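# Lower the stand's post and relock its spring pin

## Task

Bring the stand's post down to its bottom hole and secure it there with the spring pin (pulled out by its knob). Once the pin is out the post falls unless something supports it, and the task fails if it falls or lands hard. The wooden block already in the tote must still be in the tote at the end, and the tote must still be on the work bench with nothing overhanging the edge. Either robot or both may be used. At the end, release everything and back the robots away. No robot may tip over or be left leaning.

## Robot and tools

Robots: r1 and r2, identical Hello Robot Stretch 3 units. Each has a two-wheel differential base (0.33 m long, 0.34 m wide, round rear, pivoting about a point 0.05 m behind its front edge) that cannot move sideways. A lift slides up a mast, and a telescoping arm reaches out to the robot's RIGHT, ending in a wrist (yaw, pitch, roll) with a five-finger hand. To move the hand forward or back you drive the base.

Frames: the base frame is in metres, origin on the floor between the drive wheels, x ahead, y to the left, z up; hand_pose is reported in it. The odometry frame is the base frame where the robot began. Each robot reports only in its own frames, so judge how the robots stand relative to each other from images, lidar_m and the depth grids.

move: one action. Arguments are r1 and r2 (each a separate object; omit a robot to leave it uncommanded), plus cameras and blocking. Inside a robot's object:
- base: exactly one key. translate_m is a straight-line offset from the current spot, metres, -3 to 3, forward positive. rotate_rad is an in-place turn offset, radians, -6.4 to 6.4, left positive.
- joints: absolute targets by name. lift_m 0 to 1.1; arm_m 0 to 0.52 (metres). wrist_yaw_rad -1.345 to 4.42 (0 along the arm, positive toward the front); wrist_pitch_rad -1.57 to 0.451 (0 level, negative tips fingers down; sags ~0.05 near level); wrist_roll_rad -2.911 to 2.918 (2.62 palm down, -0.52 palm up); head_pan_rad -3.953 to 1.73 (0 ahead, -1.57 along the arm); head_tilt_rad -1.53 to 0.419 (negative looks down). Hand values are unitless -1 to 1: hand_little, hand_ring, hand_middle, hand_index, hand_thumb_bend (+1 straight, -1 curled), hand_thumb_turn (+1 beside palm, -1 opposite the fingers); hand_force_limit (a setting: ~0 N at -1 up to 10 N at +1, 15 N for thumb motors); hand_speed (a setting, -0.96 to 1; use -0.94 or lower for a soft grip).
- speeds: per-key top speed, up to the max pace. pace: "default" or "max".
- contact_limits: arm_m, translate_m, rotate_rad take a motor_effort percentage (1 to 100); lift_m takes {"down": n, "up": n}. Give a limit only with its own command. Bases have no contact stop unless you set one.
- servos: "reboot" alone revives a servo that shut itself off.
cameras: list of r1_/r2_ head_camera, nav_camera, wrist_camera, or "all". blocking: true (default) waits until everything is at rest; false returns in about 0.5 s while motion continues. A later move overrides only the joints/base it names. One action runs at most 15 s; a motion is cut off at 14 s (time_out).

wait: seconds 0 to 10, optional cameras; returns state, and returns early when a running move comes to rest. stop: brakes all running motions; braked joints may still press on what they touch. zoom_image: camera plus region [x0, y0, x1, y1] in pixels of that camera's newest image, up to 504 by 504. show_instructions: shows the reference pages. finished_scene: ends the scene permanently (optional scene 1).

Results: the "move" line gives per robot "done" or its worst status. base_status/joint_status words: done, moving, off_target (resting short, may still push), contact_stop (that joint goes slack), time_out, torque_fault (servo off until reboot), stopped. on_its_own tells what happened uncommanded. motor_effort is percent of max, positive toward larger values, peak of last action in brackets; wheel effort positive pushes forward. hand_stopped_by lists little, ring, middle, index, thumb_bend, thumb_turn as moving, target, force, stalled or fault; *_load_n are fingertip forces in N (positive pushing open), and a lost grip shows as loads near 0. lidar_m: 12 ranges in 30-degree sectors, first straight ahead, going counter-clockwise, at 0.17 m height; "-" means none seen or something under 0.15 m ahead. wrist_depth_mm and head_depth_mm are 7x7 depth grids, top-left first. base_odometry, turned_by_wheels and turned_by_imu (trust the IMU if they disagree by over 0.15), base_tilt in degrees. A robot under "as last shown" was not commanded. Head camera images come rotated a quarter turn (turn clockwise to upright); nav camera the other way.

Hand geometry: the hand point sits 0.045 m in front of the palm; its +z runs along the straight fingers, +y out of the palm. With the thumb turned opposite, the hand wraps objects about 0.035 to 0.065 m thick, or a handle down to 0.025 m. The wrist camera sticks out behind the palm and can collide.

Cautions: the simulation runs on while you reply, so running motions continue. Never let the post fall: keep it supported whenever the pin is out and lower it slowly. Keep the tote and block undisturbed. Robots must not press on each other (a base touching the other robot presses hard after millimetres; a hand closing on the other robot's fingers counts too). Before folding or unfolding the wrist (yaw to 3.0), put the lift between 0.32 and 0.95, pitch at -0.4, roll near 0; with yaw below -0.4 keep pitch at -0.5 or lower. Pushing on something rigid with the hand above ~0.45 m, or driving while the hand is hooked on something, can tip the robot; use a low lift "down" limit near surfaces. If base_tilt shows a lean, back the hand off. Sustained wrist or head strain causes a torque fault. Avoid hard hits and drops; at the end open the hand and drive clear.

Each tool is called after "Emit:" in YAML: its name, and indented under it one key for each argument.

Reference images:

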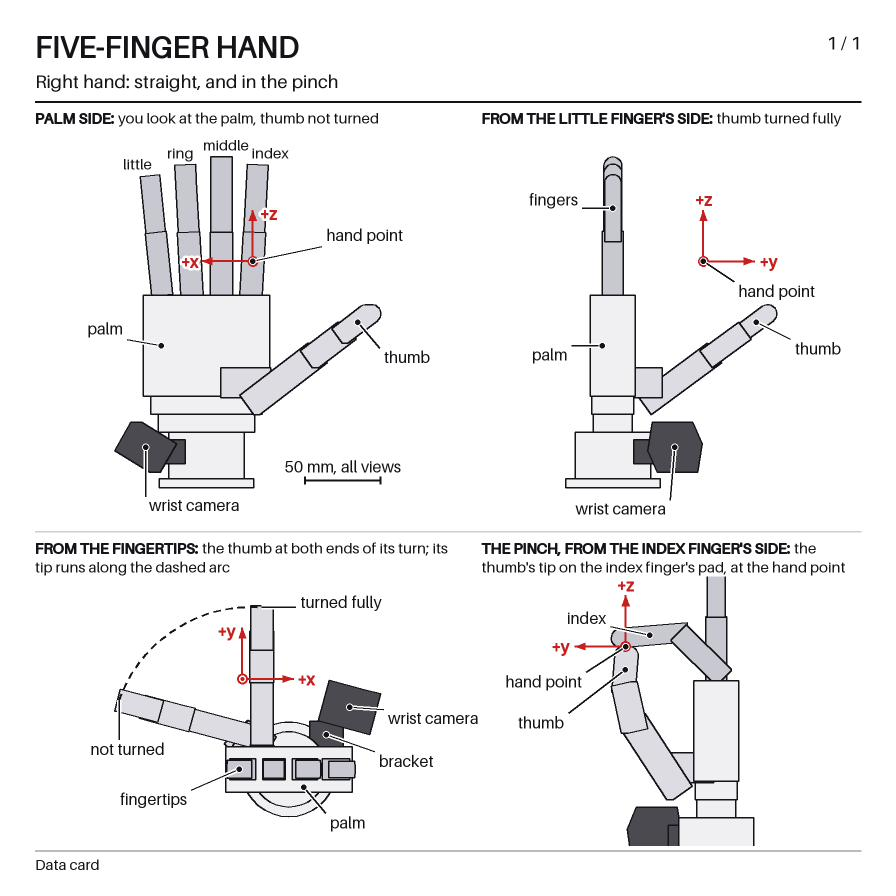

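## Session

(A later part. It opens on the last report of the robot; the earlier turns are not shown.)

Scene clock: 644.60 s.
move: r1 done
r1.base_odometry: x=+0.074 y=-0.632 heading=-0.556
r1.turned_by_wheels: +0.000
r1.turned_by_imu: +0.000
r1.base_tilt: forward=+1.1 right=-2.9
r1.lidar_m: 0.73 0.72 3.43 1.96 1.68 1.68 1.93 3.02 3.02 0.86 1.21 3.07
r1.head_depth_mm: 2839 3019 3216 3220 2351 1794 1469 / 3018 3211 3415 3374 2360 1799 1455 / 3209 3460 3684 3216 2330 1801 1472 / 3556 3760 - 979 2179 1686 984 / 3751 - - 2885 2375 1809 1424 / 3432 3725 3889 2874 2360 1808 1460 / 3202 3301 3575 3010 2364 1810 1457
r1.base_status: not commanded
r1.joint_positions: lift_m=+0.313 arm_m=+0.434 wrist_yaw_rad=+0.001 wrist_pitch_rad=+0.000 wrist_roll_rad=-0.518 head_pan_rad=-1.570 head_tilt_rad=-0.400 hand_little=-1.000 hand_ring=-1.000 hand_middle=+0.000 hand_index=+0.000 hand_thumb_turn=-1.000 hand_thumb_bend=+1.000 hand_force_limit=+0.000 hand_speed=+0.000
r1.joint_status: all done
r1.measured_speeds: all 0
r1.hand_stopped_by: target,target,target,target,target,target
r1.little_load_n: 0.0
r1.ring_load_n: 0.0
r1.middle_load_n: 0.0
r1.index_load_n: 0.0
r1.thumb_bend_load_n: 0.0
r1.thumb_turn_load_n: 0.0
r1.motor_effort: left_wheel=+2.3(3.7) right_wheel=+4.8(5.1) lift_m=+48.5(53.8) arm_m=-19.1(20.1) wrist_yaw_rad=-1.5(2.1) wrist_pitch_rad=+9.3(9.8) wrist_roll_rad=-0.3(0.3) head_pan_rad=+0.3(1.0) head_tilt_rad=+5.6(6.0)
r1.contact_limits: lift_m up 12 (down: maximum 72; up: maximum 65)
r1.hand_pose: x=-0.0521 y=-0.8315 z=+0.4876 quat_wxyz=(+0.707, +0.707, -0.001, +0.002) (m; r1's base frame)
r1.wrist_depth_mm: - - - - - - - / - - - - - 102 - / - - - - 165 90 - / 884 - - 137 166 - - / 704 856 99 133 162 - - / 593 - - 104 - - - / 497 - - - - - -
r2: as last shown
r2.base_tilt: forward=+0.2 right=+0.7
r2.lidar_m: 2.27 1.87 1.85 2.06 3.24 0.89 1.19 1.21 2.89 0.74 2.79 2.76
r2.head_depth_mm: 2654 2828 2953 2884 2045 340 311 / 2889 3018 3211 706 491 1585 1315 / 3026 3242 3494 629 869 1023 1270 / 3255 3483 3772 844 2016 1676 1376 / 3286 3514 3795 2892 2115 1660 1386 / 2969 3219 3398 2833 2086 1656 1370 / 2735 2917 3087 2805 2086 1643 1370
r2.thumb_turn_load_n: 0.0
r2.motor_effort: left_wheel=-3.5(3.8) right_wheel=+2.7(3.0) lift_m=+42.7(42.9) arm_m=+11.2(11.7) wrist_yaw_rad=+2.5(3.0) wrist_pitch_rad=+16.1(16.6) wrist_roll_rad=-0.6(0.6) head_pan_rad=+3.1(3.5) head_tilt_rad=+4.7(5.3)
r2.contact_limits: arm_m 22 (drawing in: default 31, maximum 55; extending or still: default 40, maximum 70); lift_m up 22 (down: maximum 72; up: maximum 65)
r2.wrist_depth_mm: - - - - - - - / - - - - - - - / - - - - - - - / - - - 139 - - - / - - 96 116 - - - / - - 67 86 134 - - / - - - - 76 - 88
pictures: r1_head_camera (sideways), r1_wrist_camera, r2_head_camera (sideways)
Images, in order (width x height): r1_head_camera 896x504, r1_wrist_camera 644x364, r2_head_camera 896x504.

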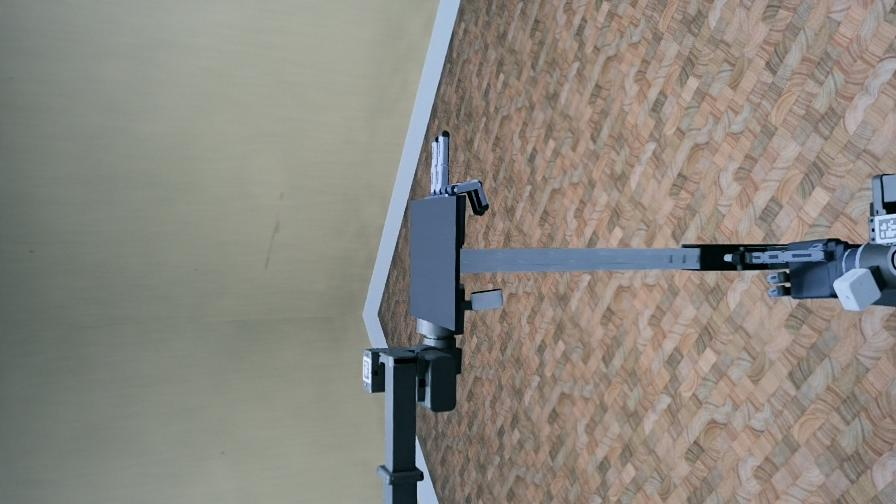

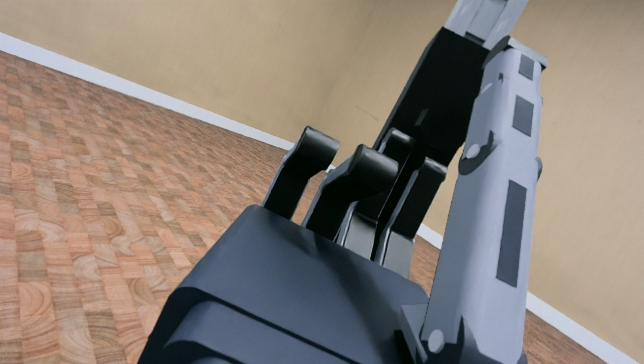

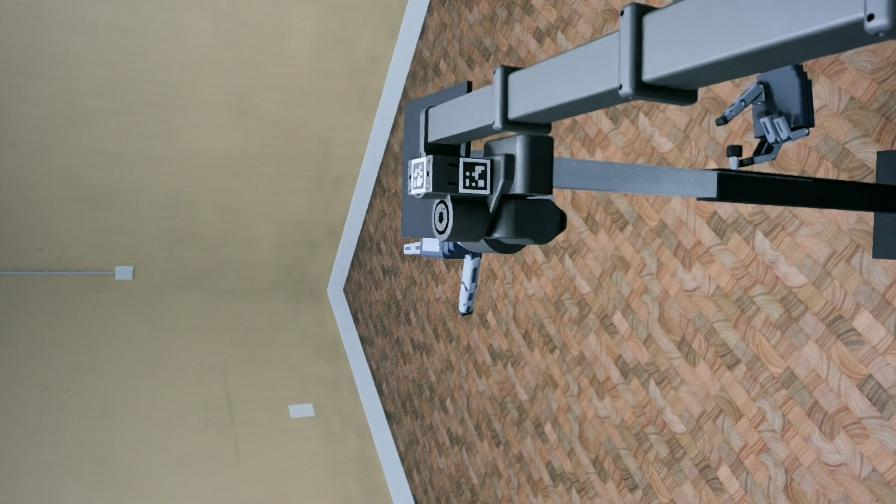

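Emit:
move:
  r1: {"joints": {"lift_m": 0.320}, "contact_limits": {"lift_m": {"up": 12}}, "speeds": {"lift_m": 0.008}}
  cameras: ["r2_head_camera", "r1_head_camera","r1_wrist_camera"]

Emit:
zoom_image:
  camera: "r2_head_camera"
  region: [680, 100, 800, 220]

Emit:
zoom_image:
  camera: "r1_wrist_camera"
  region: [360, 60, 490, 190]

Emit:
zoom_image:
  camera: "r1_head_camera"
  region: [680, 220, 800, 310]

r1: "speeds": lift_m = 0.008 is out of range 0.01 to 0.15
Scene clock: 647.60 s.
r1.base_odometry: x=+0.074 y=-0.632 heading=-0.556
r1.turned_by_wheels: +0.000
r1.turned_by_imu: +0.000
r1.base_tilt: forward=+1.2 right=-2.9
r1.lidar_m: 0.73 0.72 3.45 1.97 1.68 1.68 1.93 3.02 3.01 0.86 1.22 3.07
r1.head_depth_mm: 2865 2952 3211 3284 2375 1815 1460 / 3081 3248 3439 3436 2374 1810 1478 / 3254 3424 3761 3203 2370 1824 1455 / 3517 3754 - 974 2202 1700 981 / 3779 - - 2860 2356 1804 1426 / 3497 3647 3846 2840 2393 1808 1466 / 3212 3326 3527 3046 2373 1811 1460
r1.base_status: not commanded
r1.joint_positions: lift_m=+0.313 arm_m=+0.434 wrist_yaw_rad=+0.001 wrist_pitch_rad=+0.000 wrist_roll_rad=-0.518 head_pan_rad=-1.570 head_tilt_rad=-0.400 hand_little=-1.000 hand_ring=-1.000 hand_middle=+0.000 hand_index=+0.000 hand_thumb_turn=-1.000 hand_thumb_bend=+1.000 hand_force_limit=+0.000 hand_speed=+0.000
r1.joint_status: all done
r1.measured_speeds: all 0
r1.hand_stopped_by: target,target,target,target,target,target
r1.little_load_n: 0.0
r1.ring_load_n: 0.0
r1.middle_load_n: 0.0
r1.index_load_n: 0.0
r1.thumb_bend_load_n: 0.0
r1.thumb_turn_load_n: 0.0
r1.motor_effort: left_wheel=+3.4(3.7) right_wheel=+4.6(5.1) lift_m=+36.7(53.8) arm_m=-16.1(20.1) wrist_yaw_rad=-0.9(2.1) wrist_pitch_rad=+9.3(9.8) wrist_roll_rad=-0.1(0.3) head_pan_rad=+0.6(1.0) head_tilt_rad=+5.3(6.0)
r1.contact_limits: lift_m up 12 (down: maximum 72; up: maximum 65)
r1.hand_pose: x=-0.0521 y=-0.8315 z=+0.4876 quat_wxyz=(+0.707, +0.707, -0.001, +0.002) (m; r1's base frame)
r1.wrist_depth_mm: - - - - - - - / - - - - - 102 - / - - - - 165 90 - / 877 - - 137 167 - - / 705 869 99 133 161 - - / 587 - - 104 - - - / 499 - - - - - -
r2.base_odometry: x=+2.847 y=-0.810 heading=+0.664
r2.turned_by_wheels: +0.000
r2.turned_by_imu: +0.000
r2.base_tilt: forward=+0.2 right=+0.9
r2.lidar_m: 2.27 1.86 1.86 2.05 3.24 0.89 1.19 1.21 2.90 0.74 2.78 2.77
r2.head_depth_mm: 2655 2811 2979 2903 2028 341 311 / 2795 3003 3180 707 493 1572 1316 / 3035 3211 3516 631 871 1019 1266 / 3220 3498 3695 846 2024 1686 1380 / 3249 3501 3704 2827 2087 1668 1376 / 2975 3166 3372 2838 2098 1658 1371 / 2780 2910 3115 2826 2120 1652 1371
r2.base_status: not commanded
r2.joint_positions: lift_m=+0.822 arm_m=+0.470 wrist_yaw_rad=-0.003 wrist_pitch_rad=-0.038 wrist_roll_rad=+2.622 head_pan_rad=-1.570 head_tilt_rad=-0.400 hand_little=-1.000 hand_ring=-1.000 hand_middle=+1.000 hand_index=+1.000 hand_thumb_turn=+1.000 hand_thumb_bend=+1.000 hand_force_limit=-0.500 hand_speed=-0.600
r2.joint_status: not commanded
r2.measured_speeds: all 0
r2.hand_stopped_by: target,target,target,target,target,target
r2.little_load_n: 0.0
r2.ring_load_n: 0.0
r2.middle_load_n: -0.5
r2.index_load_n: 0.0
r2.thumb_bend_load_n: 0.0
r2.thumb_turn_load_n: 0.0
r2.motor_effort: left_wheel=-3.4(3.8) right_wheel=+2.7(3.0) lift_m=+42.5(42.9) arm_m=+11.5(11.7) wrist_yaw_rad=+2.6(3.0) wrist_pitch_rad=+15.9(16.6) wrist_roll_rad=-0.3(0.6) head_pan_rad=+2.5(3.5) head_tilt_rad=+4.8(5.3)
r2.contact_limits: arm_m 22 (drawing in: default 31, maximum 55; extending or still: default 40, maximum 70); lift_m up 22 (down: maximum 72; up: maximum 65)
r2.hand_pose: x=+0.0090 y=-0.8641 z=+0.8669 quat_wxyz=(+0.000, -0.002, -0.721, +0.693) (m; r2's base frame)
r2.wrist_depth_mm: - - - - - - - / - - - - - - - / - - - - - - - / - - - 139 - - - / - - 96 116 - - - / - - 67 86 134 - - / - - - - 76 - 88
pictures: none

Scaled by 4.200 from the camera's 896x504 image, which has a finer 1280x720 frame.
This view is cut from an older image: the scene may have changed since it was taken.

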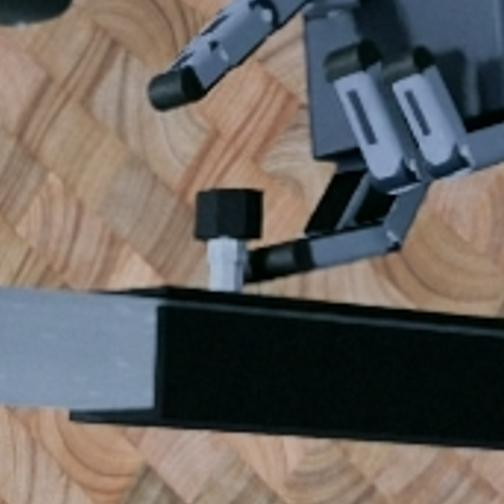

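Scaled by 3.877.
This view is cut from an older image: the scene may have changed since it was taken.

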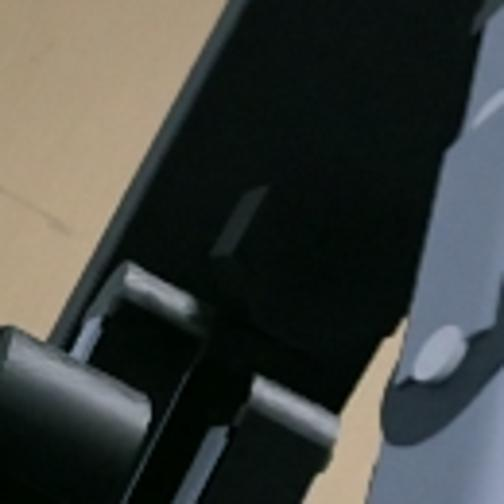

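Scaled by 4.200 from the camera's 896x504 image, which has a finer 1280x720 frame.
This view is cut from an older image: the scene may have changed since it was taken.

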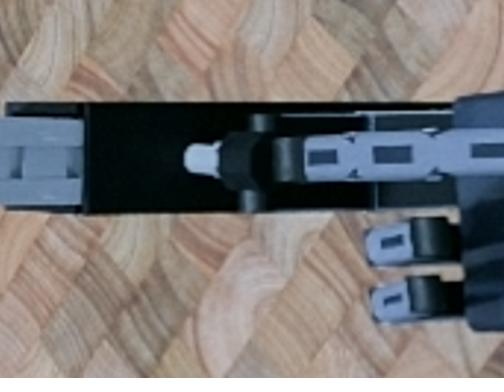

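Emit:
move:
  r1: {"joints": {"lift_m": 0.321}, "contact_limits": {"lift_m": {"up": 12}}, "speeds": {"lift_m": 0.01}}
  cameras: ["r2_head_camera", "r1_head_camera","r1_wrist_camera"]

Emit:
zoom_image:
  camera: "r2_head_camera"
  region: [680, 100, 800, 220]

Emit:
zoom_image:
  camera: "r1_wrist_camera"
  region: [360, 60, 490, 190]

Emit:
zoom_image:
  camera: "r1_head_camera"
  region: [680, 220, 800, 310]

Scene clock: 651.53 s.
move: r1 done
r1.base_odometry: x=+0.074 y=-0.632 heading=-0.556
r1.turned_by_wheels: +0.000
r1.turned_by_imu: +0.000
r1.base_tilt: forward=+1.2 right=-3.0
r1.lidar_m: 0.73 0.72 3.43 1.96 1.68 1.68 1.93 3.02 3.01 0.86 1.21 3.06
r1.head_depth_mm: 2803 3000 3157 3255 2364 1809 1460 / 3005 3202 3431 3407 2376 1799 1464 / 3217 3432 3724 3184 2376 1812 1470 / 3523 3839 3992 975 2168 1682 974 / 3719 3984 - 2877 2367 1806 1420 / 3453 3695 3897 2854 2359 1810 1458 / 3170 3421 3497 3053 2388 1815 1467
r1.base_status: not commanded
r1.joint_positions: lift_m=+0.321 arm_m=+0.434 wrist_yaw_rad=+0.001 wrist_pitch_rad=-0.002 wrist_roll_rad=-0.519 head_pan_rad=-1.570 head_tilt_rad=-0.400 hand_little=-1.000 hand_ring=-1.000 hand_middle=+0.000 hand_index=+0.000 hand_thumb_turn=-1.000 hand_thumb_bend=+1.000 hand_force_limit=+0.000 hand_speed=+0.000
r1.joint_status: all done
r1.measured_speeds: all 0
r1.hand_stopped_by: target,target,target,target,target,target
r1.little_load_n: 0.0
r1.ring_load_n: 0.0
r1.middle_load_n: 0.0
r1.index_load_n: 0.0
r1.thumb_bend_load_n: 0.0
r1.thumb_turn_load_n: 0.0
r1.motor_effort: left_wheel=+3.1(3.6) right_wheel=+4.2(5.0) lift_m=+49.3(52.0) arm_m=-12.5(13.6) wrist_yaw_rad=-0.6(2.0) wrist_pitch_rad=+9.9(10.1) wrist_roll_rad=-0.1(0.3) head_pan_rad=+1.0(1.4) head_tilt_rad=+4.8(5.7)
r1.contact_limits: lift_m up 12 (down: maximum 72; up: maximum 65)
r1.hand_pose: x=-0.0520 y=-0.8316 z=+0.4951 quat_wxyz=(+0.706, +0.708, -0.001, +0.002) (m; r1's base frame)
r1.wrist_depth_mm: - - - - - - - / - - - - - 102 - / - - - - - 90 - / 882 - - 137 166 - - / 722 870 100 133 162 - - / 599 - - 104 - - - / 504 - - - - - -
r2.base_odometry: x=+2.847 y=-0.810 heading=+0.664
r2.turned_by_wheels: +0.000
r2.turned_by_imu: +0.000
r2.base_tilt: forward=-0.1 right=+0.8
r2.lidar_m: 2.26 1.87 1.86 2.06 3.24 0.88 1.19 1.21 2.90 0.74 2.79 2.77
r2.head_depth_mm: 2659 2807 2980 2869 2045 341 311 / 2861 3015 3177 704 493 1584 1312 / 3021 3195 3535 629 874 1013 1272 / 3223 3512 3753 845 2038 1669 1383 / 3279 3514 3759 2830 2086 1676 1378 / 2976 3109 3444 2868 2106 1658 1364 / 2749 2900 3109 2829 2077 1663 1368
r2.base_status: not commanded
r2.joint_positions: lift_m=+0.822 arm_m=+0.470 wrist_yaw_rad=-0.003 wrist_pitch_rad=-0.038 wrist_roll_rad=+2.622 head_pan_rad=-1.570 head_tilt_rad=-0.400 hand_little=-1.000 hand_ring=-1.000 hand_middle=+1.000 hand_index=+1.000 hand_thumb_turn=+1.000 hand_thumb_bend=+1.000 hand_force_limit=-0.500 hand_speed=-0.600
r2.joint_status: not commanded
r2.measured_speeds: all 0
r2.hand_stopped_by: target,target,target,target,target,target
r2.little_load_n: 0.0
r2.ring_load_n: 0.0
r2.middle_load_n: 0.0
r2.index_load_n: 0.0
r2.thumb_bend_load_n: 0.0
r2.thumb_turn_load_n: 0.0
r2.motor_effort: left_wheel=-3.6(4.0) right_wheel=+2.8(2.9) lift_m=+42.3(42.5) arm_m=+11.4(11.6) wrist_yaw_rad=+2.5(3.4) wrist_pitch_rad=+16.7(17.0) wrist_roll_rad=-0.5(0.7) head_pan_rad=+2.5(3.3) head_tilt_rad=+4.5(5.1)
r2.contact_limits: arm_m 22 (drawing in: default 31, maximum 55; extending or still: default 40, maximum 70); lift_m up 22 (down: maximum 72; up: maximum 65)
r2.hand_pose: x=+0.0090 y=-0.8641 z=+0.8669 quat_wxyz=(+0.000, -0.002, -0.721, +0.693) (m; r2's base frame)
r2.wrist_depth_mm: - - - - - - - / - - - - - - - / - - - - - - - / - - - 140 - - - / - - 96 116 - - - / - - 67 86 134 - - / - - - - 76 - 88
pictures: r1_head_camera (sideways), r1_wrist_camera, r2_head_camera (sideways)
Images, in order (width x height): r1_head_camera 896x504, r1_wrist_camera 644x364, r2_head_camera 896x504.

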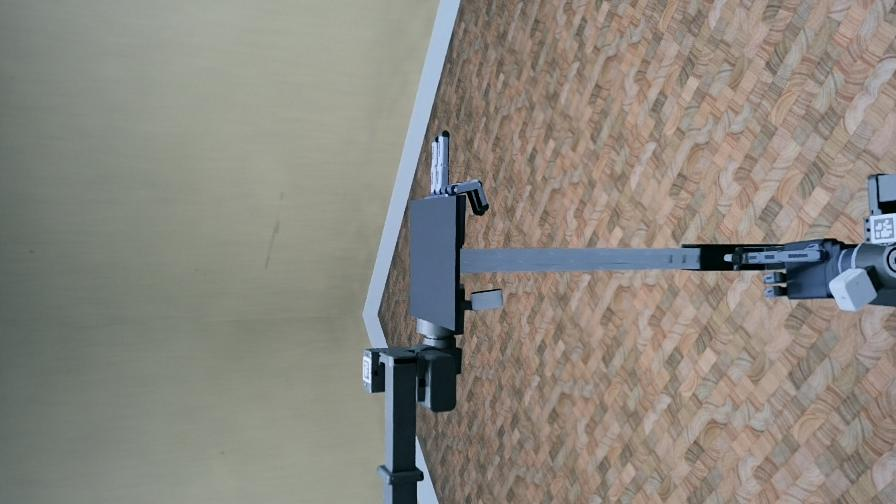

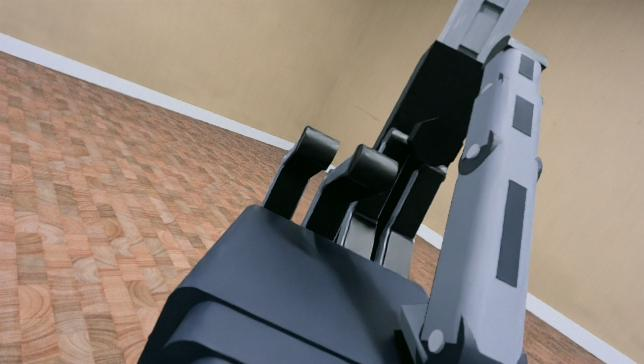

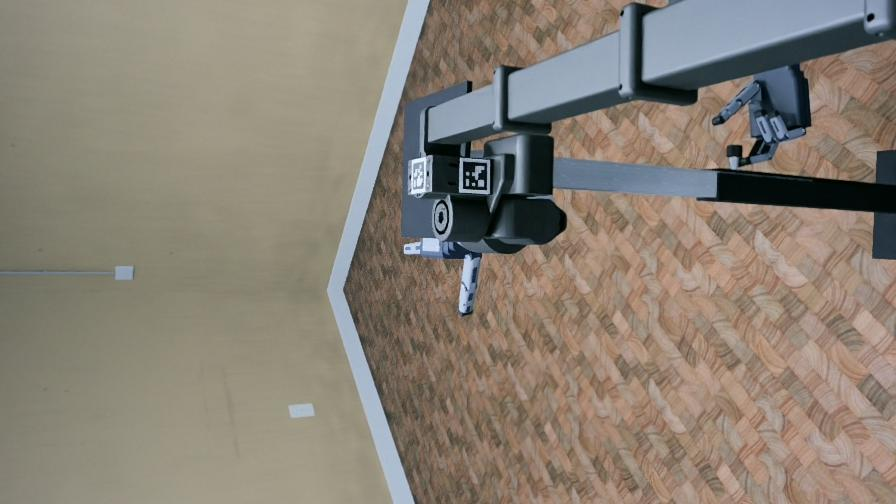

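Scaled by 4.200 from the camera's 896x504 image, which has a finer 1280x720 frame.

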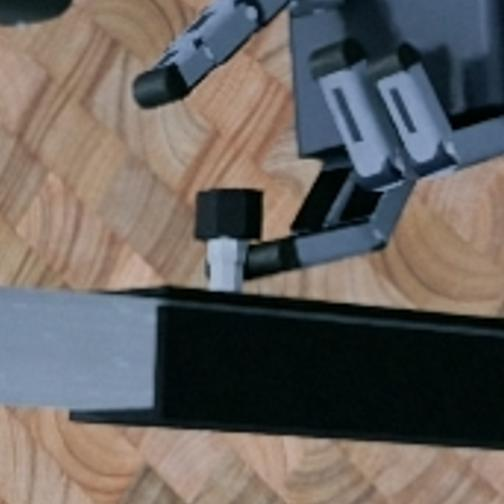

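Scaled by 3.877.

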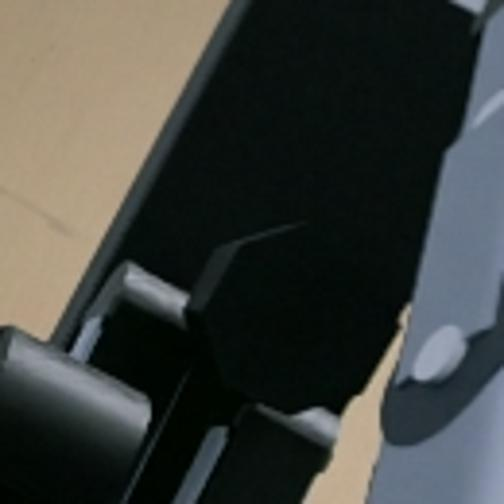

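Scaled by 4.200 from the camera's 896x504 image, which has a finer 1280x720 frame.

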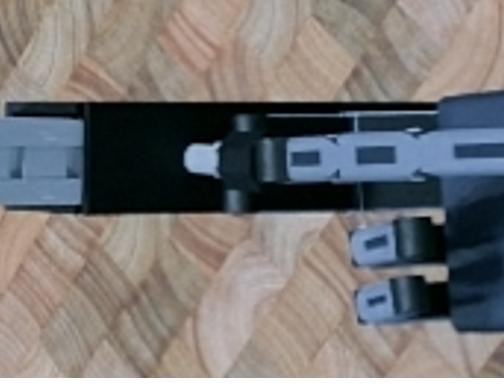

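Emit:
move:
  r1: {"joints": {"arm_m": 0.424}, "speeds": {"arm_m": 0.01}}
  cameras: ["r2_head_camera", "r1_wrist_camera"]

Emit:
zoom_image:
  camera: "r2_head_camera"
  region: [680, 100, 800, 220]

Emit:
zoom_image:
  camera: "r1_wrist_camera"
  region: [360, 60, 490, 190]

Scene clock: 664.00 s.
move: r1 done
r1.base_odometry: x=+0.074 y=-0.632 heading=-0.556
r1.turned_by_wheels: +0.000
r1.turned_by_imu: +0.000
r1.base_tilt: forward=+1.3 right=-3.0
r1.lidar_m: 0.73 0.72 3.45 1.97 1.68 1.68 1.93 3.01 3.02 0.86 1.21 3.08
r1.head_depth_mm: 2874 3013 3163 3217 2366 1824 1464 / 2983 3236 3460 3442 2378 1813 1459 / 3248 3394 3714 3180 2365 1820 1461 / 3491 3668 - 981 2196 1692 994 / 3735 3916 - 2830 2344 1800 1430 / 3469 3629 3799 2868 2374 1827 1473 / 3246 3320 3514 3025 2356 1808 1458
r1.base_status: not commanded
r1.joint_positions: lift_m=+0.321 arm_m=+0.424 wrist_yaw_rad=+0.008 wrist_pitch_rad=-0.014 wrist_roll_rad=-0.522 head_pan_rad=-1.570 head_tilt_rad=-0.400 hand_little=-1.000 hand_ring=-1.000 hand_middle=+0.000 hand_index=+0.000 hand_thumb_turn=-1.000 hand_thumb_bend=+1.000 hand_force_limit=+0.000 hand_speed=+0.000
r1.joint_status: all done
r1.measured_speeds: all 0
r1.hand_stopped_by: target,target,target,target,target,target
r1.little_load_n: 0.0
r1.ring_load_n: 0.0
r1.middle_load_n: 2.0
r1.index_load_n: 0.0
r1.thumb_bend_load_n: 0.0
r1.thumb_turn_load_n: 0.0
r1.motor_effort: left_wheel=+3.8(3.8) right_wheel=+2.7(5.0) lift_m=+29.4(35.6) arm_m=-20.9(25.6) wrist_yaw_rad=-6.9(7.9) wrist_pitch_rad=+12.0(12.8) wrist_roll_rad=+0.8(1.0) head_pan_rad=+0.9(1.1) head_tilt_rad=+5.4(5.7)
r1.contact_limits: lift_m up 12 (down: maximum 72; up: maximum 65)
r1.hand_pose: x=-0.0502 y=-0.8222 z=+0.4920 quat_wxyz=(+0.702, +0.712, +0.002, +0.003) (m; r1's base frame)
r1.wrist_depth_mm: - - - - - 187 - / - - - - - 102 - / - - - - - 90 - / 865 - - 137 167 - - / 696 844 99 133 162 - - / 581 - - 104 - - - / 492 - - - - - -
r2: as last shown
r2.turned_by_imu: -0.001
r2.base_tilt: forward=+0.2 right=+0.9
r2.lidar_m: 2.27 1.86 1.86 2.05 3.25 0.88 1.19 1.21 2.89 0.74 2.78 2.77
r2.head_depth_mm: 2647 2839 3018 2853 2041 341 311 / 2801 3039 3213 704 492 1576 1314 / 3040 3217 3483 629 869 1535 1277 / 3274 3496 3721 842 2027 1678 1378 / 3236 3524 3739 2865 2103 1659 1377 / 3036 3187 3406 2823 2090 1653 1363 / 2736 2922 3075 2844 2089 1656 1372
r2.motor_effort: left_wheel=-3.2(3.8) right_wheel=+2.7(3.1) lift_m=+42.0(42.3) arm_m=+10.7(11.6) wrist_yaw_rad=+2.1(3.9) wrist_pitch_rad=+16.1(16.7) wrist_roll_rad=-0.3(0.7) head_pan_rad=+2.3(3.5) head_tilt_rad=+4.6(5.4)
r2.contact_limits: arm_m 22 (drawing in: default 31, maximum 55; extending or still: default 40, maximum 70); lift_m up 22 (down: maximum 72; up: maximum 65)
r2.wrist_depth_mm: - - - - - - - / - - - - - - - / - - - - - - - / - - - 139 - - - / - - 96 116 - - - / - - 68 86 134 - - / - - - - 76 - 89
pictures: r1_wrist_camera, r2_head_camera (sideways)
Images, in order (width x height): r1_wrist_camera 644x364, r2_head_camera 896x504.

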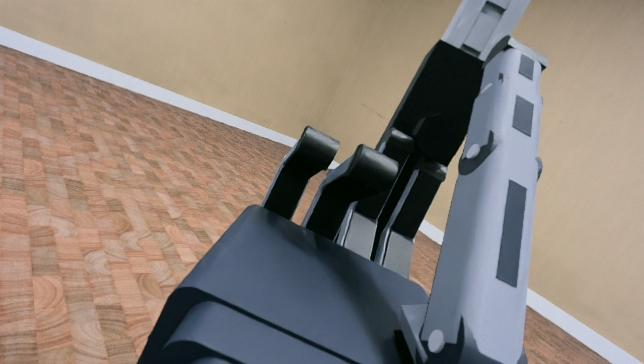

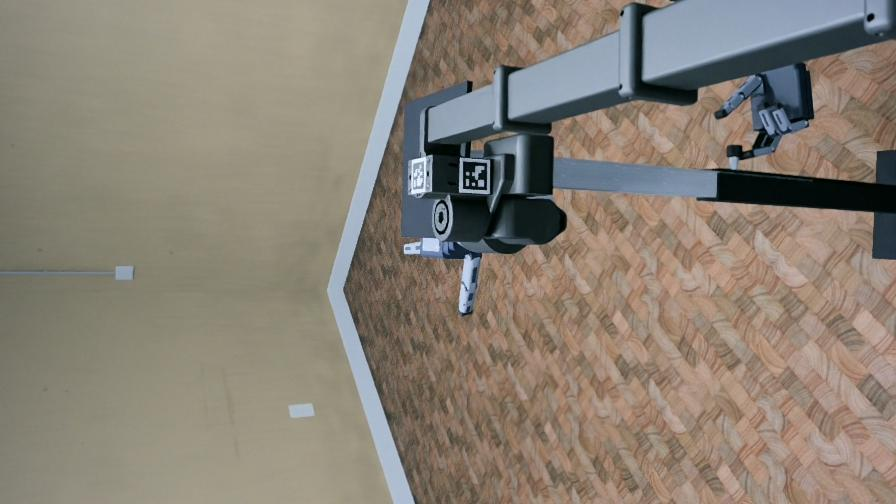

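Scaled by 4.200 from the camera's 896x504 image, which has a finer 1280x720 frame.

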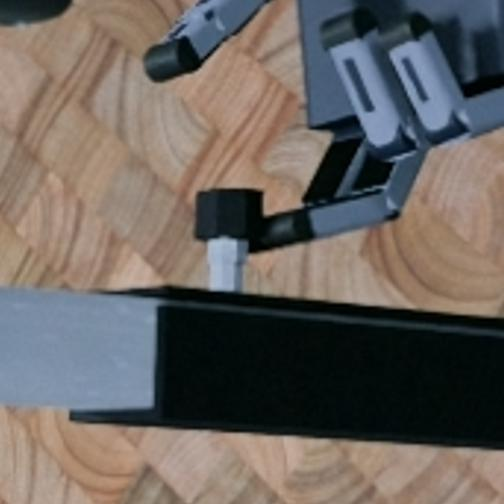

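Scaled by 3.877.

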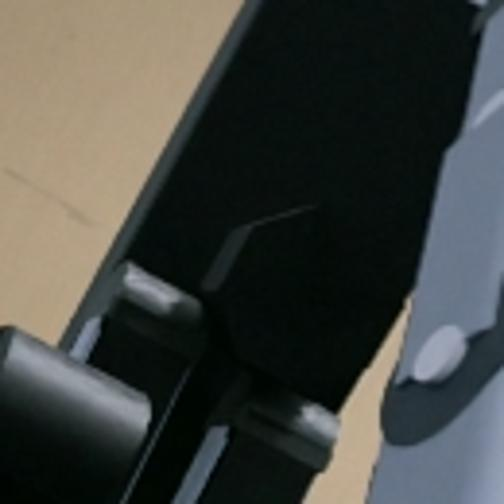

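Emit:
move:
  r1: {"joints": {"lift_m": 0.300}, "speeds": {"lift_m": 0.03}}

Emit:
move:
  r1: {"joints": {"hand_index": -0.28, "hand_middle": -0.28}}

Emit:
move:
  r1: {"joints": {"arm_m": 0.451}, "speeds": {"arm_m": 0.03}, "contact_limits": {"arm_m": 32}}
  cameras: ["r2_head_camera", "r1_wrist_camera"]

Emit:
zoom_image:
  camera: "r2_head_camera"
  region: [680, 100, 800, 220]

Scene clock: 743.93 s.
move: r1 done
r1.base_odometry: x=+0.074 y=-0.632 heading=-0.556
r1.turned_by_wheels: +0.000
r1.turned_by_imu: +0.000
r1.base_tilt: forward=+1.2 right=-2.8
r1.lidar_m: 0.73 0.72 3.45 1.97 1.68 1.68 1.93 3.02 3.02 0.86 1.22 3.06
r1.head_depth_mm: 2832 3015 3174 3202 2362 1799 1464 / 3059 3213 3419 3405 2371 1802 1463 / 3307 3341 3646 3196 2367 1819 1468 / 3481 3788 - 975 2182 1680 1010 / 3770 3970 - 2849 2353 1808 1423 / 3486 3591 3851 2884 2364 1794 1469 / 3226 3375 3489 3051 2377 1829 1464
r1.base_status: not commanded
r1.joint_positions: lift_m=+0.300 arm_m=+0.424 wrist_yaw_rad=+0.003 wrist_pitch_rad=-0.001 wrist_roll_rad=-0.522 head_pan_rad=-1.570 head_tilt_rad=-0.400 hand_little=-1.000 hand_ring=-1.000 hand_middle=+0.000 hand_index=+0.000 hand_thumb_turn=-1.000 hand_thumb_bend=+1.000 hand_force_limit=+0.000 hand_speed=+0.000
r1.joint_status: all done
r1.measured_speeds: all 0
r1.hand_stopped_by: target,target,target,target,target,target
r1.little_load_n: 0.0
r1.ring_load_n: 0.0
r1.middle_load_n: 0.0
r1.index_load_n: 0.0
r1.thumb_bend_load_n: 0.0
r1.thumb_turn_load_n: 0.0
r1.motor_effort: left_wheel=+3.0(4.0) right_wheel=+2.6(3.5) lift_m=+13.3(18.9) arm_m=-15.9(20.9) wrist_yaw_rad=-2.8(7.3) wrist_pitch_rad=+9.6(12.0) wrist_roll_rad=+0.8(1.0) head_pan_rad=+1.0(1.4) head_tilt_rad=+5.1(5.6)
r1.hand_pose: x=-0.0515 y=-0.8216 z=+0.4744 quat_wxyz=(+0.706, +0.708, +0.000, +0.001) (m; r1's base frame)
r1.wrist_depth_mm: - - - - - - - / - - - - - 102 - / - - - - 193 90 - / 863 - - 137 167 - - / 693 834 99 132 162 - - / 564 - - 104 - - - / 478 - - - - - -
r2: as last shown
r2.turned_by_imu: +0.000
r2.base_tilt: forward=+0.3 right=+0.9
r2.lidar_m: 2.27 1.87 1.86 2.05 3.24 0.89 1.19 1.21 2.89 0.74 2.78 2.77
r2.head_depth_mm: 2633 2802 2996 2906 2043 341 311 / 2831 2970 3209 706 492 1582 1286 / 3007 3256 3491 627 871 1528 1264 / 3236 3483 3764 844 2011 1669 1374 / 3205 3546 3650 2868 2099 1664 1371 / 2991 3186 3427 2846 2108 1650 1374 / 2760 2929 3124 2826 2095 1653 1371
r2.middle_load_n: -0.5
r2.motor_effort: left_wheel=-3.6(3.9) right_wheel=+2.8(3.0) lift_m=+41.7(42.0) arm_m=+7.2(8.2) wrist_yaw_rad=+3.1(3.5) wrist_pitch_rad=+16.2(16.6) wrist_roll_rad=-0.6(0.7) head_pan_rad=+2.3(3.7) head_tilt_rad=+4.1(5.3)
r2.contact_limits: arm_m 22 (drawing in: default 31, maximum 55; extending or still: default 40, maximum 70); lift_m up 22 (down: maximum 72; up: maximum 65)
r2.wrist_depth_mm: - - - - - - - / - - - - - - - / - - - - - - - / - - - 139 - - - / - - 96 116 - - - / - - 68 86 134 - - / - - - - 76 - 88
pictures: none

Scene clock: 744.53 s.
move: r1 done
r1.base_odometry: x=+0.074 y=-0.632 heading=-0.556
r1.turned_by_wheels: +0.000
r1.turned_by_imu: +0.000
r1.base_tilt: forward=+1.3 right=-3.0
r1.lidar_m: 0.73 0.72 3.44 1.97 1.68 1.68 1.93 3.02 3.03 0.86 1.21 3.07
r1.head_depth_mm: 2843 3003 3216 3239 2337 1793 1465 / 3013 3203 3384 3414 2351 1808 1455 / 3212 3499 3718 3172 2362 1798 1452 / 3460 3699 - 977 2179 1701 1009 / 3754 - - 2843 2379 1803 1423 / 3461 3707 3909 2841 2375 1819 1472 / 3155 3380 3558 3043 2365 1813 1469
r1.base_status: not commanded
r1.joint_positions: lift_m=+0.300 arm_m=+0.424 wrist_yaw_rad=+0.003 wrist_pitch_rad=-0.001 wrist_roll_rad=-0.522 head_pan_rad=-1.570 head_tilt_rad=-0.400 hand_little=-1.000 hand_ring=-1.000 hand_middle=-0.280 hand_index=-0.280 hand_thumb_turn=-1.000 hand_thumb_bend=+1.000 hand_force_limit=+0.000 hand_speed=+0.000
r1.joint_status: all done
r1.measured_speeds: all 0
r1.hand_stopped_by: target,target,target,target,target,target
r1.little_load_n: 0.0
r1.ring_load_n: 0.0
r1.middle_load_n: 0.0
r1.index_load_n: 0.0
r1.thumb_bend_load_n: 0.0
r1.thumb_turn_load_n: 0.0
r1.motor_effort: left_wheel=+3.2(4.3) right_wheel=+2.7(3.5) lift_m=+14.5(15.3) arm_m=-13.0(15.7) wrist_yaw_rad=-2.5(3.0) wrist_pitch_rad=+9.5(9.8) wrist_roll_rad=+0.8(1.0) head_pan_rad=+1.1(1.1) head_tilt_rad=+5.3(5.7)
r1.hand_pose: x=-0.0515 y=-0.8216 z=+0.4745 quat_wxyz=(+0.707, +0.708, +0.000, +0.001) (m; r1's base frame)
r1.wrist_depth_mm: - - - - - - - / - - - - - 102 - / - - - - 152 90 - / 848 - - 137 154 - - / 687 821 100 137 155 - - / 570 - - 104 - - - / 483 - - - - - -
r2: as last shown
r2.base_tilt: forward=+0.1 right=+0.7
r2.lidar_m: 2.27 1.87 1.85 2.06 3.25 0.89 1.19 1.21 2.89 0.74 2.79 2.77
r2.head_depth_mm: 2685 2846 2991 2873 2038 341 311 / 2823 3005 3220 706 493 1573 1285 / 2976 3240 3530 630 872 1526 1266 / 3224 3501 3716 839 2034 1670 1385 / 3232 3553 3729 2792 2092 1661 1379 / 3028 3231 3385 2833 2109 1662 1362 / 2782 2920 3141 2837 2081 1658 1373
r2.middle_load_n: 0.0
r2.motor_effort: left_wheel=-3.6(3.7) right_wheel=+2.8(2.9) lift_m=+41.7(41.8) arm_m=+6.7(7.5) wrist_yaw_rad=+2.9(3.1) wrist_pitch_rad=+15.8(16.6) wrist_roll_rad=-0.3(0.7) head_pan_rad=+2.1(2.9) head_tilt_rad=+5.3(5.3)
r2.contact_limits: arm_m 22 (drawing in: default 31, maximum 55; extending or still: default 40, maximum 70); lift_m up 22 (down: maximum 72; up: maximum 65)
pictures: none

Scene clock: 745.93 s.
move: r1 done
r1.base_odometry: x=+0.074 y=-0.632 heading=-0.556
r1.turned_by_wheels: +0.000
r1.turned_by_imu: +0.000
r1.base_tilt: forward=+1.3 right=-3.0
r1.lidar_m: 0.73 0.72 3.44 1.96 1.68 1.68 1.93 3.03 3.02 0.86 1.22 3.07
r1.head_depth_mm: 2840 2973 3114 3249 2333 1808 1454 / 3015 3221 3391 3418 2359 1789 1466 / 3258 3479 3699 3243 2318 1810 1469 / 3493 3762 3933 979 2161 1701 998 / 3769 3971 - 2865 2365 1813 1415 / 3442 3668 3926 2852 2380 1818 1460 / 3264 3364 3538 3025 2364 1809 1474
r1.base_status: not commanded
r1.joint_positions: lift_m=+0.300 arm_m=+0.451 wrist_yaw_rad=+0.002 wrist_pitch_rad=+0.000 wrist_roll_rad=-0.522 head_pan_rad=-1.570 head_tilt_rad=-0.400 hand_little=-1.000 hand_ring=-1.000 hand_middle=-0.280 hand_index=-0.280 hand_thumb_turn=-1.000 hand_thumb_bend=+1.000 hand_force_limit=+0.000 hand_speed=+0.000
r1.joint_status: all done
r1.measured_speeds: all 0
r1.hand_stopped_by: target,target,target,target,target,target
r1.little_load_n: 0.0
r1.ring_load_n: 0.0
r1.middle_load_n: 0.0
r1.index_load_n: 0.0
r1.thumb_bend_load_n: -0.5
r1.thumb_turn_load_n: 0.0
r1.motor_effort: left_wheel=+2.4(3.5) right_wheel=+2.7(3.5) lift_m=+15.8(16.6) arm_m=+20.3(21.4) wrist_yaw_rad=-1.8(3.7) wrist_pitch_rad=+9.6(9.8) wrist_roll_rad=+0.8(1.1) head_pan_rad=+1.4(1.4) head_tilt_rad=+5.5(5.7)
r1.contact_limits: arm_m 32 (drawing in: default 41, maximum 56; extending or still: default 49, maximum 69)
r1.hand_pose: x=-0.0515 y=-0.8486 z=+0.4746 quat_wxyz=(+0.707, +0.708, +0.000, +0.001) (m; r1's base frame)
r1.wrist_depth_mm: - - - - - - - / - - - - - 102 - / - - - - 147 90 - / 855 - - 137 154 - - / 690 828 99 137 157 - - / 570 - - 104 - - - / 477 - - - - - -
r2: as last shown
r2.base_tilt: forward=+0.1 right=+0.9
r2.lidar_m: 2.27 1.87 1.85 2.06 3.27 0.89 1.19 1.21 2.90 0.74 2.79 2.77
r2.head_depth_mm: 2668 2805 2943 2857 2029 341 311 / 2821 3034 3217 704 492 1580 1277 / 3017 3229 3439 629 872 1010 1116 / 3257 3480 3693 843 2023 1660 1380 / 3274 3588 3636 2827 2098 1657 1372 / 3033 3196 3418 2849 2070 1661 1375 / 2741 2902 3126 2784 2103 1651 1383
r2.thumb_bend_load_n: 0.5
r2.thumb_turn_load_n: -0.5
r2.motor_effort: left_wheel=-3.5(3.8) right_wheel=+2.8(3.0) lift_m=+41.6(41.9) arm_m=+5.4(6.9) wrist_yaw_rad=+3.4(3.4) wrist_pitch_rad=+15.9(16.7) wrist_roll_rad=-0.4(0.7) head_pan_rad=+2.4(3.8) head_tilt_rad=+4.9(5.3)
r2.contact_limits: arm_m 22 (drawing in: default 31, maximum 55; extending or still: default 40, maximum 70); lift_m up 22 (down: maximum 72; up: maximum 65)
r2.wrist_depth_mm: - - - - - - - / - - - - - - - / - - - - - - - / - - - 139 - - - / - - 96 116 - - - / - - 68 86 134 - - / - - - - 76 - 89
pictures: r1_wrist_camera, r2_head_camera (sideways)
Images, in order (width x height): r1_wrist_camera 644x364, r2_head_camera 896x504.

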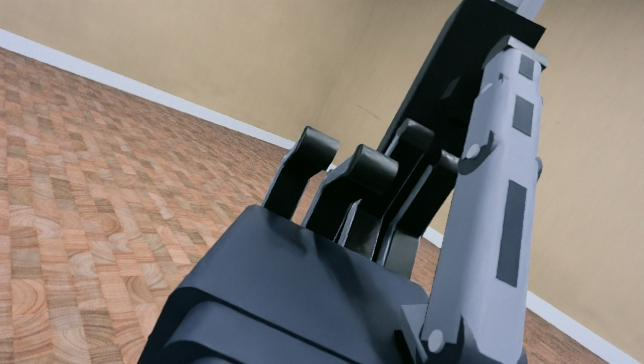

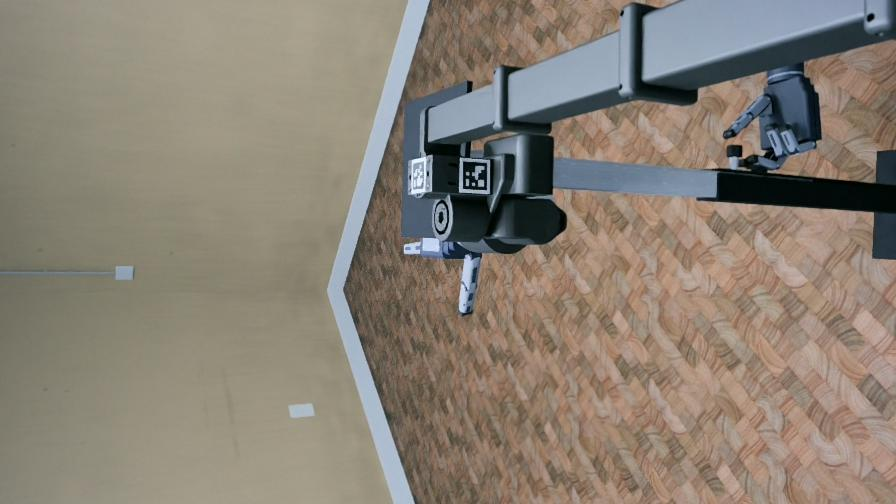

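Scaled by 4.200 from the camera's 896x504 image, which has a finer 1280x720 frame.

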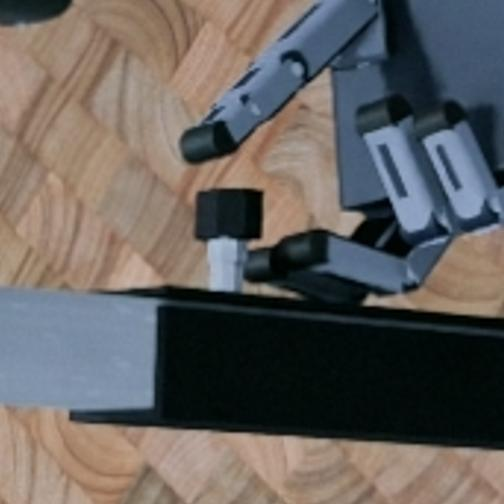

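Emit:
move:
  r1: {"joints": {"hand_middle": -0.20}}

Emit:
move:
  r1: {"joints": {"lift_m": 0.3135}, "contact_limits": {"lift_m": {"up": 12}}, "speeds": {"lift_m": 0.01}}
  cameras: ["r2_head_camera", "r1_wrist_camera"]

Emit:
zoom_image:
  camera: "r2_head_camera"
  region: [680, 100, 800, 220]

Emit:
zoom_image:
  camera: "r1_wrist_camera"
  region: [360, 60, 490, 190]

Scene clock: 753.00 s.
move: r1 done
r1.base_odometry: x=+0.074 y=-0.632 heading=-0.556
r1.turned_by_wheels: +0.000
r1.turned_by_imu: +0.000
r1.base_tilt: forward=+1.4 right=-2.8
r1.lidar_m: 0.73 0.72 3.44 1.96 1.68 1.68 1.92 3.02 3.01 0.86 1.22 3.07
r1.head_depth_mm: 2837 2990 3225 3256 2326 1803 1462 / 3006 3178 3388 3349 2342 1801 1457 / 3248 3423 3701 3198 2357 1811 1457 / 3568 3752 3977 977 2177 1708 994 / 3707 3954 - 2838 2384 1809 1414 / 3525 3726 3789 2866 2338 1827 1469 / 3227 3387 3555 2993 2377 1810 1470
r1.base_status: not commanded
r1.joint_positions: lift_m=+0.300 arm_m=+0.451 wrist_yaw_rad=+0.002 wrist_pitch_rad=+0.000 wrist_roll_rad=-0.522 head_pan_rad=-1.570 head_tilt_rad=-0.400 hand_little=-1.000 hand_ring=-1.000 hand_middle=-0.200 hand_index=-0.280 hand_thumb_turn=-1.000 hand_thumb_bend=+1.000 hand_force_limit=+0.000 hand_speed=+0.000
r1.joint_status: all done
r1.measured_speeds: all 0
r1.hand_stopped_by: target,target,target,target,target,target
r1.little_load_n: 0.0
r1.ring_load_n: 0.0
r1.middle_load_n: 0.0
r1.index_load_n: 0.0
r1.thumb_bend_load_n: 0.0
r1.thumb_turn_load_n: 0.0
r1.motor_effort: left_wheel=+2.3(3.1) right_wheel=+2.9(3.4) lift_m=+20.0(20.7) arm_m=+19.8(20.6) wrist_yaw_rad=-3.7(3.7) wrist_pitch_rad=+9.4(9.8) wrist_roll_rad=+0.9(1.1) head_pan_rad=+0.2(2.3) head_tilt_rad=+5.2(5.6)
r1.contact_limits: arm_m 32 (drawing in: default 41, maximum 56; extending or still: default 49, maximum 69)
r1.hand_pose: x=-0.0515 y=-0.8486 z=+0.4746 quat_wxyz=(+0.707, +0.708, +0.000, +0.001) (m; r1's base frame)
r1.wrist_depth_mm: - - - - - - - / - - - - - 102 - / - - - - 154 90 - / 855 - - 137 155 - - / 682 829 99 132 157 - - / 562 - - 104 - - - / 476 - - - - - -
r2: as last shown
r2.base_tilt: forward=-0.1 right=+0.8
r2.lidar_m: 2.26 1.86 1.85 2.06 3.25 0.89 1.19 1.21 2.90 0.74 2.78 2.77
r2.head_depth_mm: 2638 2815 2998 2896 2033 340 311 / 2846 3013 3253 704 492 1583 1291 / 3040 3190 3488 630 870 1005 1116 / 3223 3491 3656 844 2032 1677 1381 / 3249 3516 3736 2856 2082 1674 1373 / 3013 3160 3373 2842 2101 1645 1371 / 2714 2892 3074 2813 2086 1665 1379
r2.middle_load_n: -0.5
r2.thumb_bend_load_n: 0.0
r2.thumb_turn_load_n: 0.0
r2.motor_effort: left_wheel=-3.2(3.7) right_wheel=+2.8(2.9) lift_m=+41.4(41.5) arm_m=+2.8(3.5) wrist_yaw_rad=+3.2(3.3) wrist_pitch_rad=+15.8(16.4) wrist_roll_rad=-0.3(0.6) head_pan_rad=+2.0(3.1) head_tilt_rad=+4.1(5.4)
r2.contact_limits: arm_m 22 (drawing in: default 31, maximum 55; extending or still: default 40, maximum 70); lift_m up 22 (down: maximum 72; up: maximum 65)
r2.wrist_depth_mm: - - - - - - - / - - - - - - - / - - - - - - - / - - - 139 - - - / - - 96 116 - - - / - - 67 87 134 - - / - - - - 76 - 88
pictures: none

Scene clock: 754.70 s.
move: r1 done
r1.base_odometry: x=+0.074 y=-0.632 heading=-0.556
r1.turned_by_wheels: +0.000
r1.turned_by_imu: +0.000
r1.base_tilt: forward=+1.2 right=-3.0
r1.lidar_m: 0.73 0.72 3.45 1.97 1.68 1.68 1.93 3.01 3.01 0.86 1.21 3.08
r1.head_depth_mm: 2860 3010 3174 3241 2356 1806 1452 / 3030 3180 3437 3382 2343 1809 1459 / 3312 3427 3708 3236 2371 1817 1465 / 3547 3758 3963 973 2186 1687 989 / 3688 3986 - 2886 2380 1805 1432 / 3431 3698 3835 2845 2364 1817 1473 / 3188 3351 3621 3032 2374 1806 1467
r1.base_status: not commanded
r1.joint_positions: lift_m=+0.314 arm_m=+0.451 wrist_yaw_rad=+0.002 wrist_pitch_rad=+0.000 wrist_roll_rad=-0.522 head_pan_rad=-1.570 head_tilt_rad=-0.400 hand_little=-1.000 hand_ring=-1.000 hand_middle=-0.200 hand_index=-0.280 hand_thumb_turn=-1.000 hand_thumb_bend=+1.000 hand_force_limit=+0.000 hand_speed=+0.000
r1.joint_status: all done
r1.measured_speeds: all 0
r1.hand_stopped_by: target,target,target,target,target,target
r1.little_load_n: 0.0
r1.ring_load_n: 0.0
r1.middle_load_n: 0.0
r1.index_load_n: 0.0
r1.thumb_bend_load_n: 0.0
r1.thumb_turn_load_n: 0.0
r1.motor_effort: left_wheel=+2.6(3.4) right_wheel=+3.3(3.5) lift_m=+48.5(54.4) arm_m=+17.1(19.6) wrist_yaw_rad=-2.4(3.3) wrist_pitch_rad=+9.4(9.7) wrist_roll_rad=+1.1(1.1) head_pan_rad=+0.8(1.8) head_tilt_rad=+4.7(5.4)
r1.contact_limits: arm_m 32 (drawing in: default 41, maximum 56; extending or still: default 49, maximum 69); lift_m up 12 (down: maximum 72; up: maximum 65)
r1.hand_pose: x=-0.0515 y=-0.8486 z=+0.4882 quat_wxyz=(+0.707, +0.707, +0.000, +0.001) (m; r1's base frame)
r1.wrist_depth_mm: - - - - - 161 - / - - - - - 102 - / - - - - 150 90 - / 867 - - 137 154 - - / 707 851 99 133 157 - - / 579 - - 104 - - - / 492 - - - - - -
r2: as last shown
r2.base_tilt: forward=+0.1 right=+0.7
r2.lidar_m: 2.27 1.86 1.86 2.06 3.26 0.89 1.19 1.21 2.89 0.74 2.78 2.77
r2.head_depth_mm: 2642 2780 2938 2834 2039 341 311 / 2819 2988 3213 704 493 1578 1314 / 3016 3228 3476 630 869 983 1277 / 3246 3475 3757 844 2021 1667 1377 / 3206 3518 3671 2822 2119 1679 1366 / 3052 3168 3407 2807 2091 1657 1368 / 2738 2901 3084 2814 2087 1663 1368
r2.middle_load_n: 0.0
r2.motor_effort: left_wheel=-3.3(3.7) right_wheel=+2.8(2.9) lift_m=+41.3(41.5) arm_m=+1.9(3.2) wrist_yaw_rad=+3.1(3.4) wrist_pitch_rad=+16.0(16.8) wrist_roll_rad=-0.5(0.7) head_pan_rad=+2.2(3.5) head_tilt_rad=+5.5(5.5)
r2.contact_limits: arm_m 22 (drawing in: default 31, maximum 55; extending or still: default 40, maximum 70); lift_m up 22 (down: maximum 72; up: maximum 65)
r2.wrist_depth_mm: - - - - - - - / - - - - - - - / - - - - - - - / - - - 139 - - - / - - 96 116 - - - / - - 68 86 134 - - / - - - - 76 - 88
pictures: r1_wrist_camera, r2_head_camera (sideways)
Images, in order (width x height): r1_wrist_camera 644x364, r2_head_camera 896x504.

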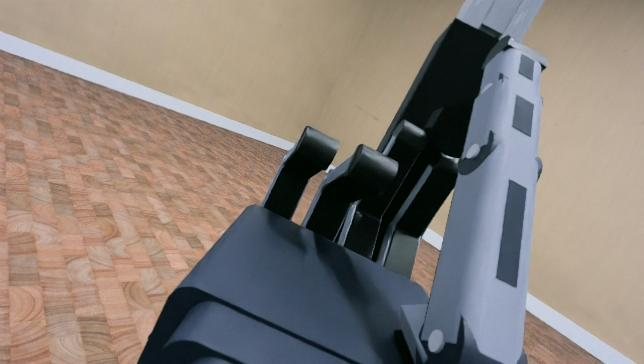

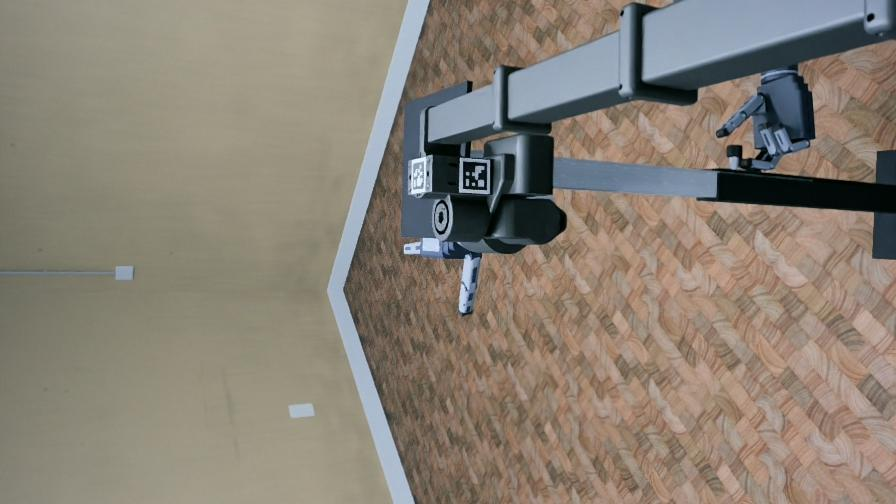

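Scaled by 4.200 from the camera's 896x504 image, which has a finer 1280x720 frame.

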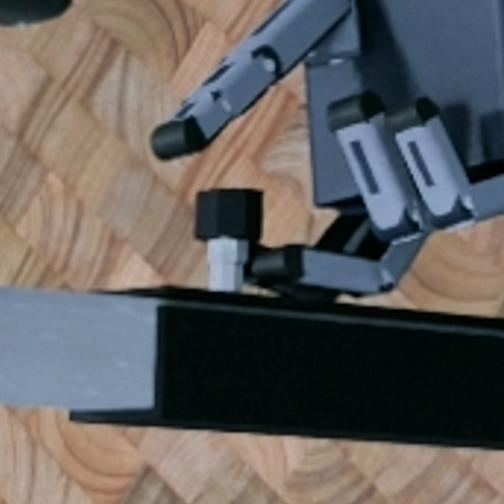

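Scaled by 3.877.

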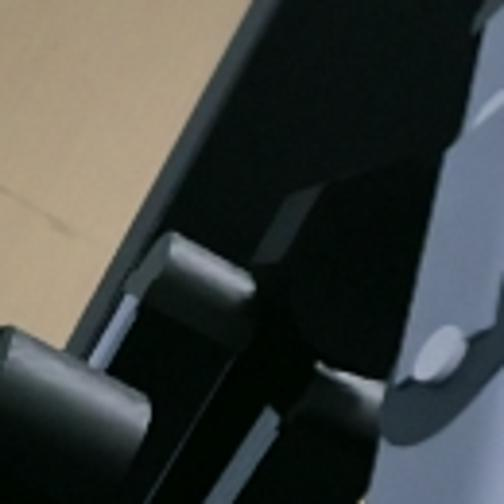

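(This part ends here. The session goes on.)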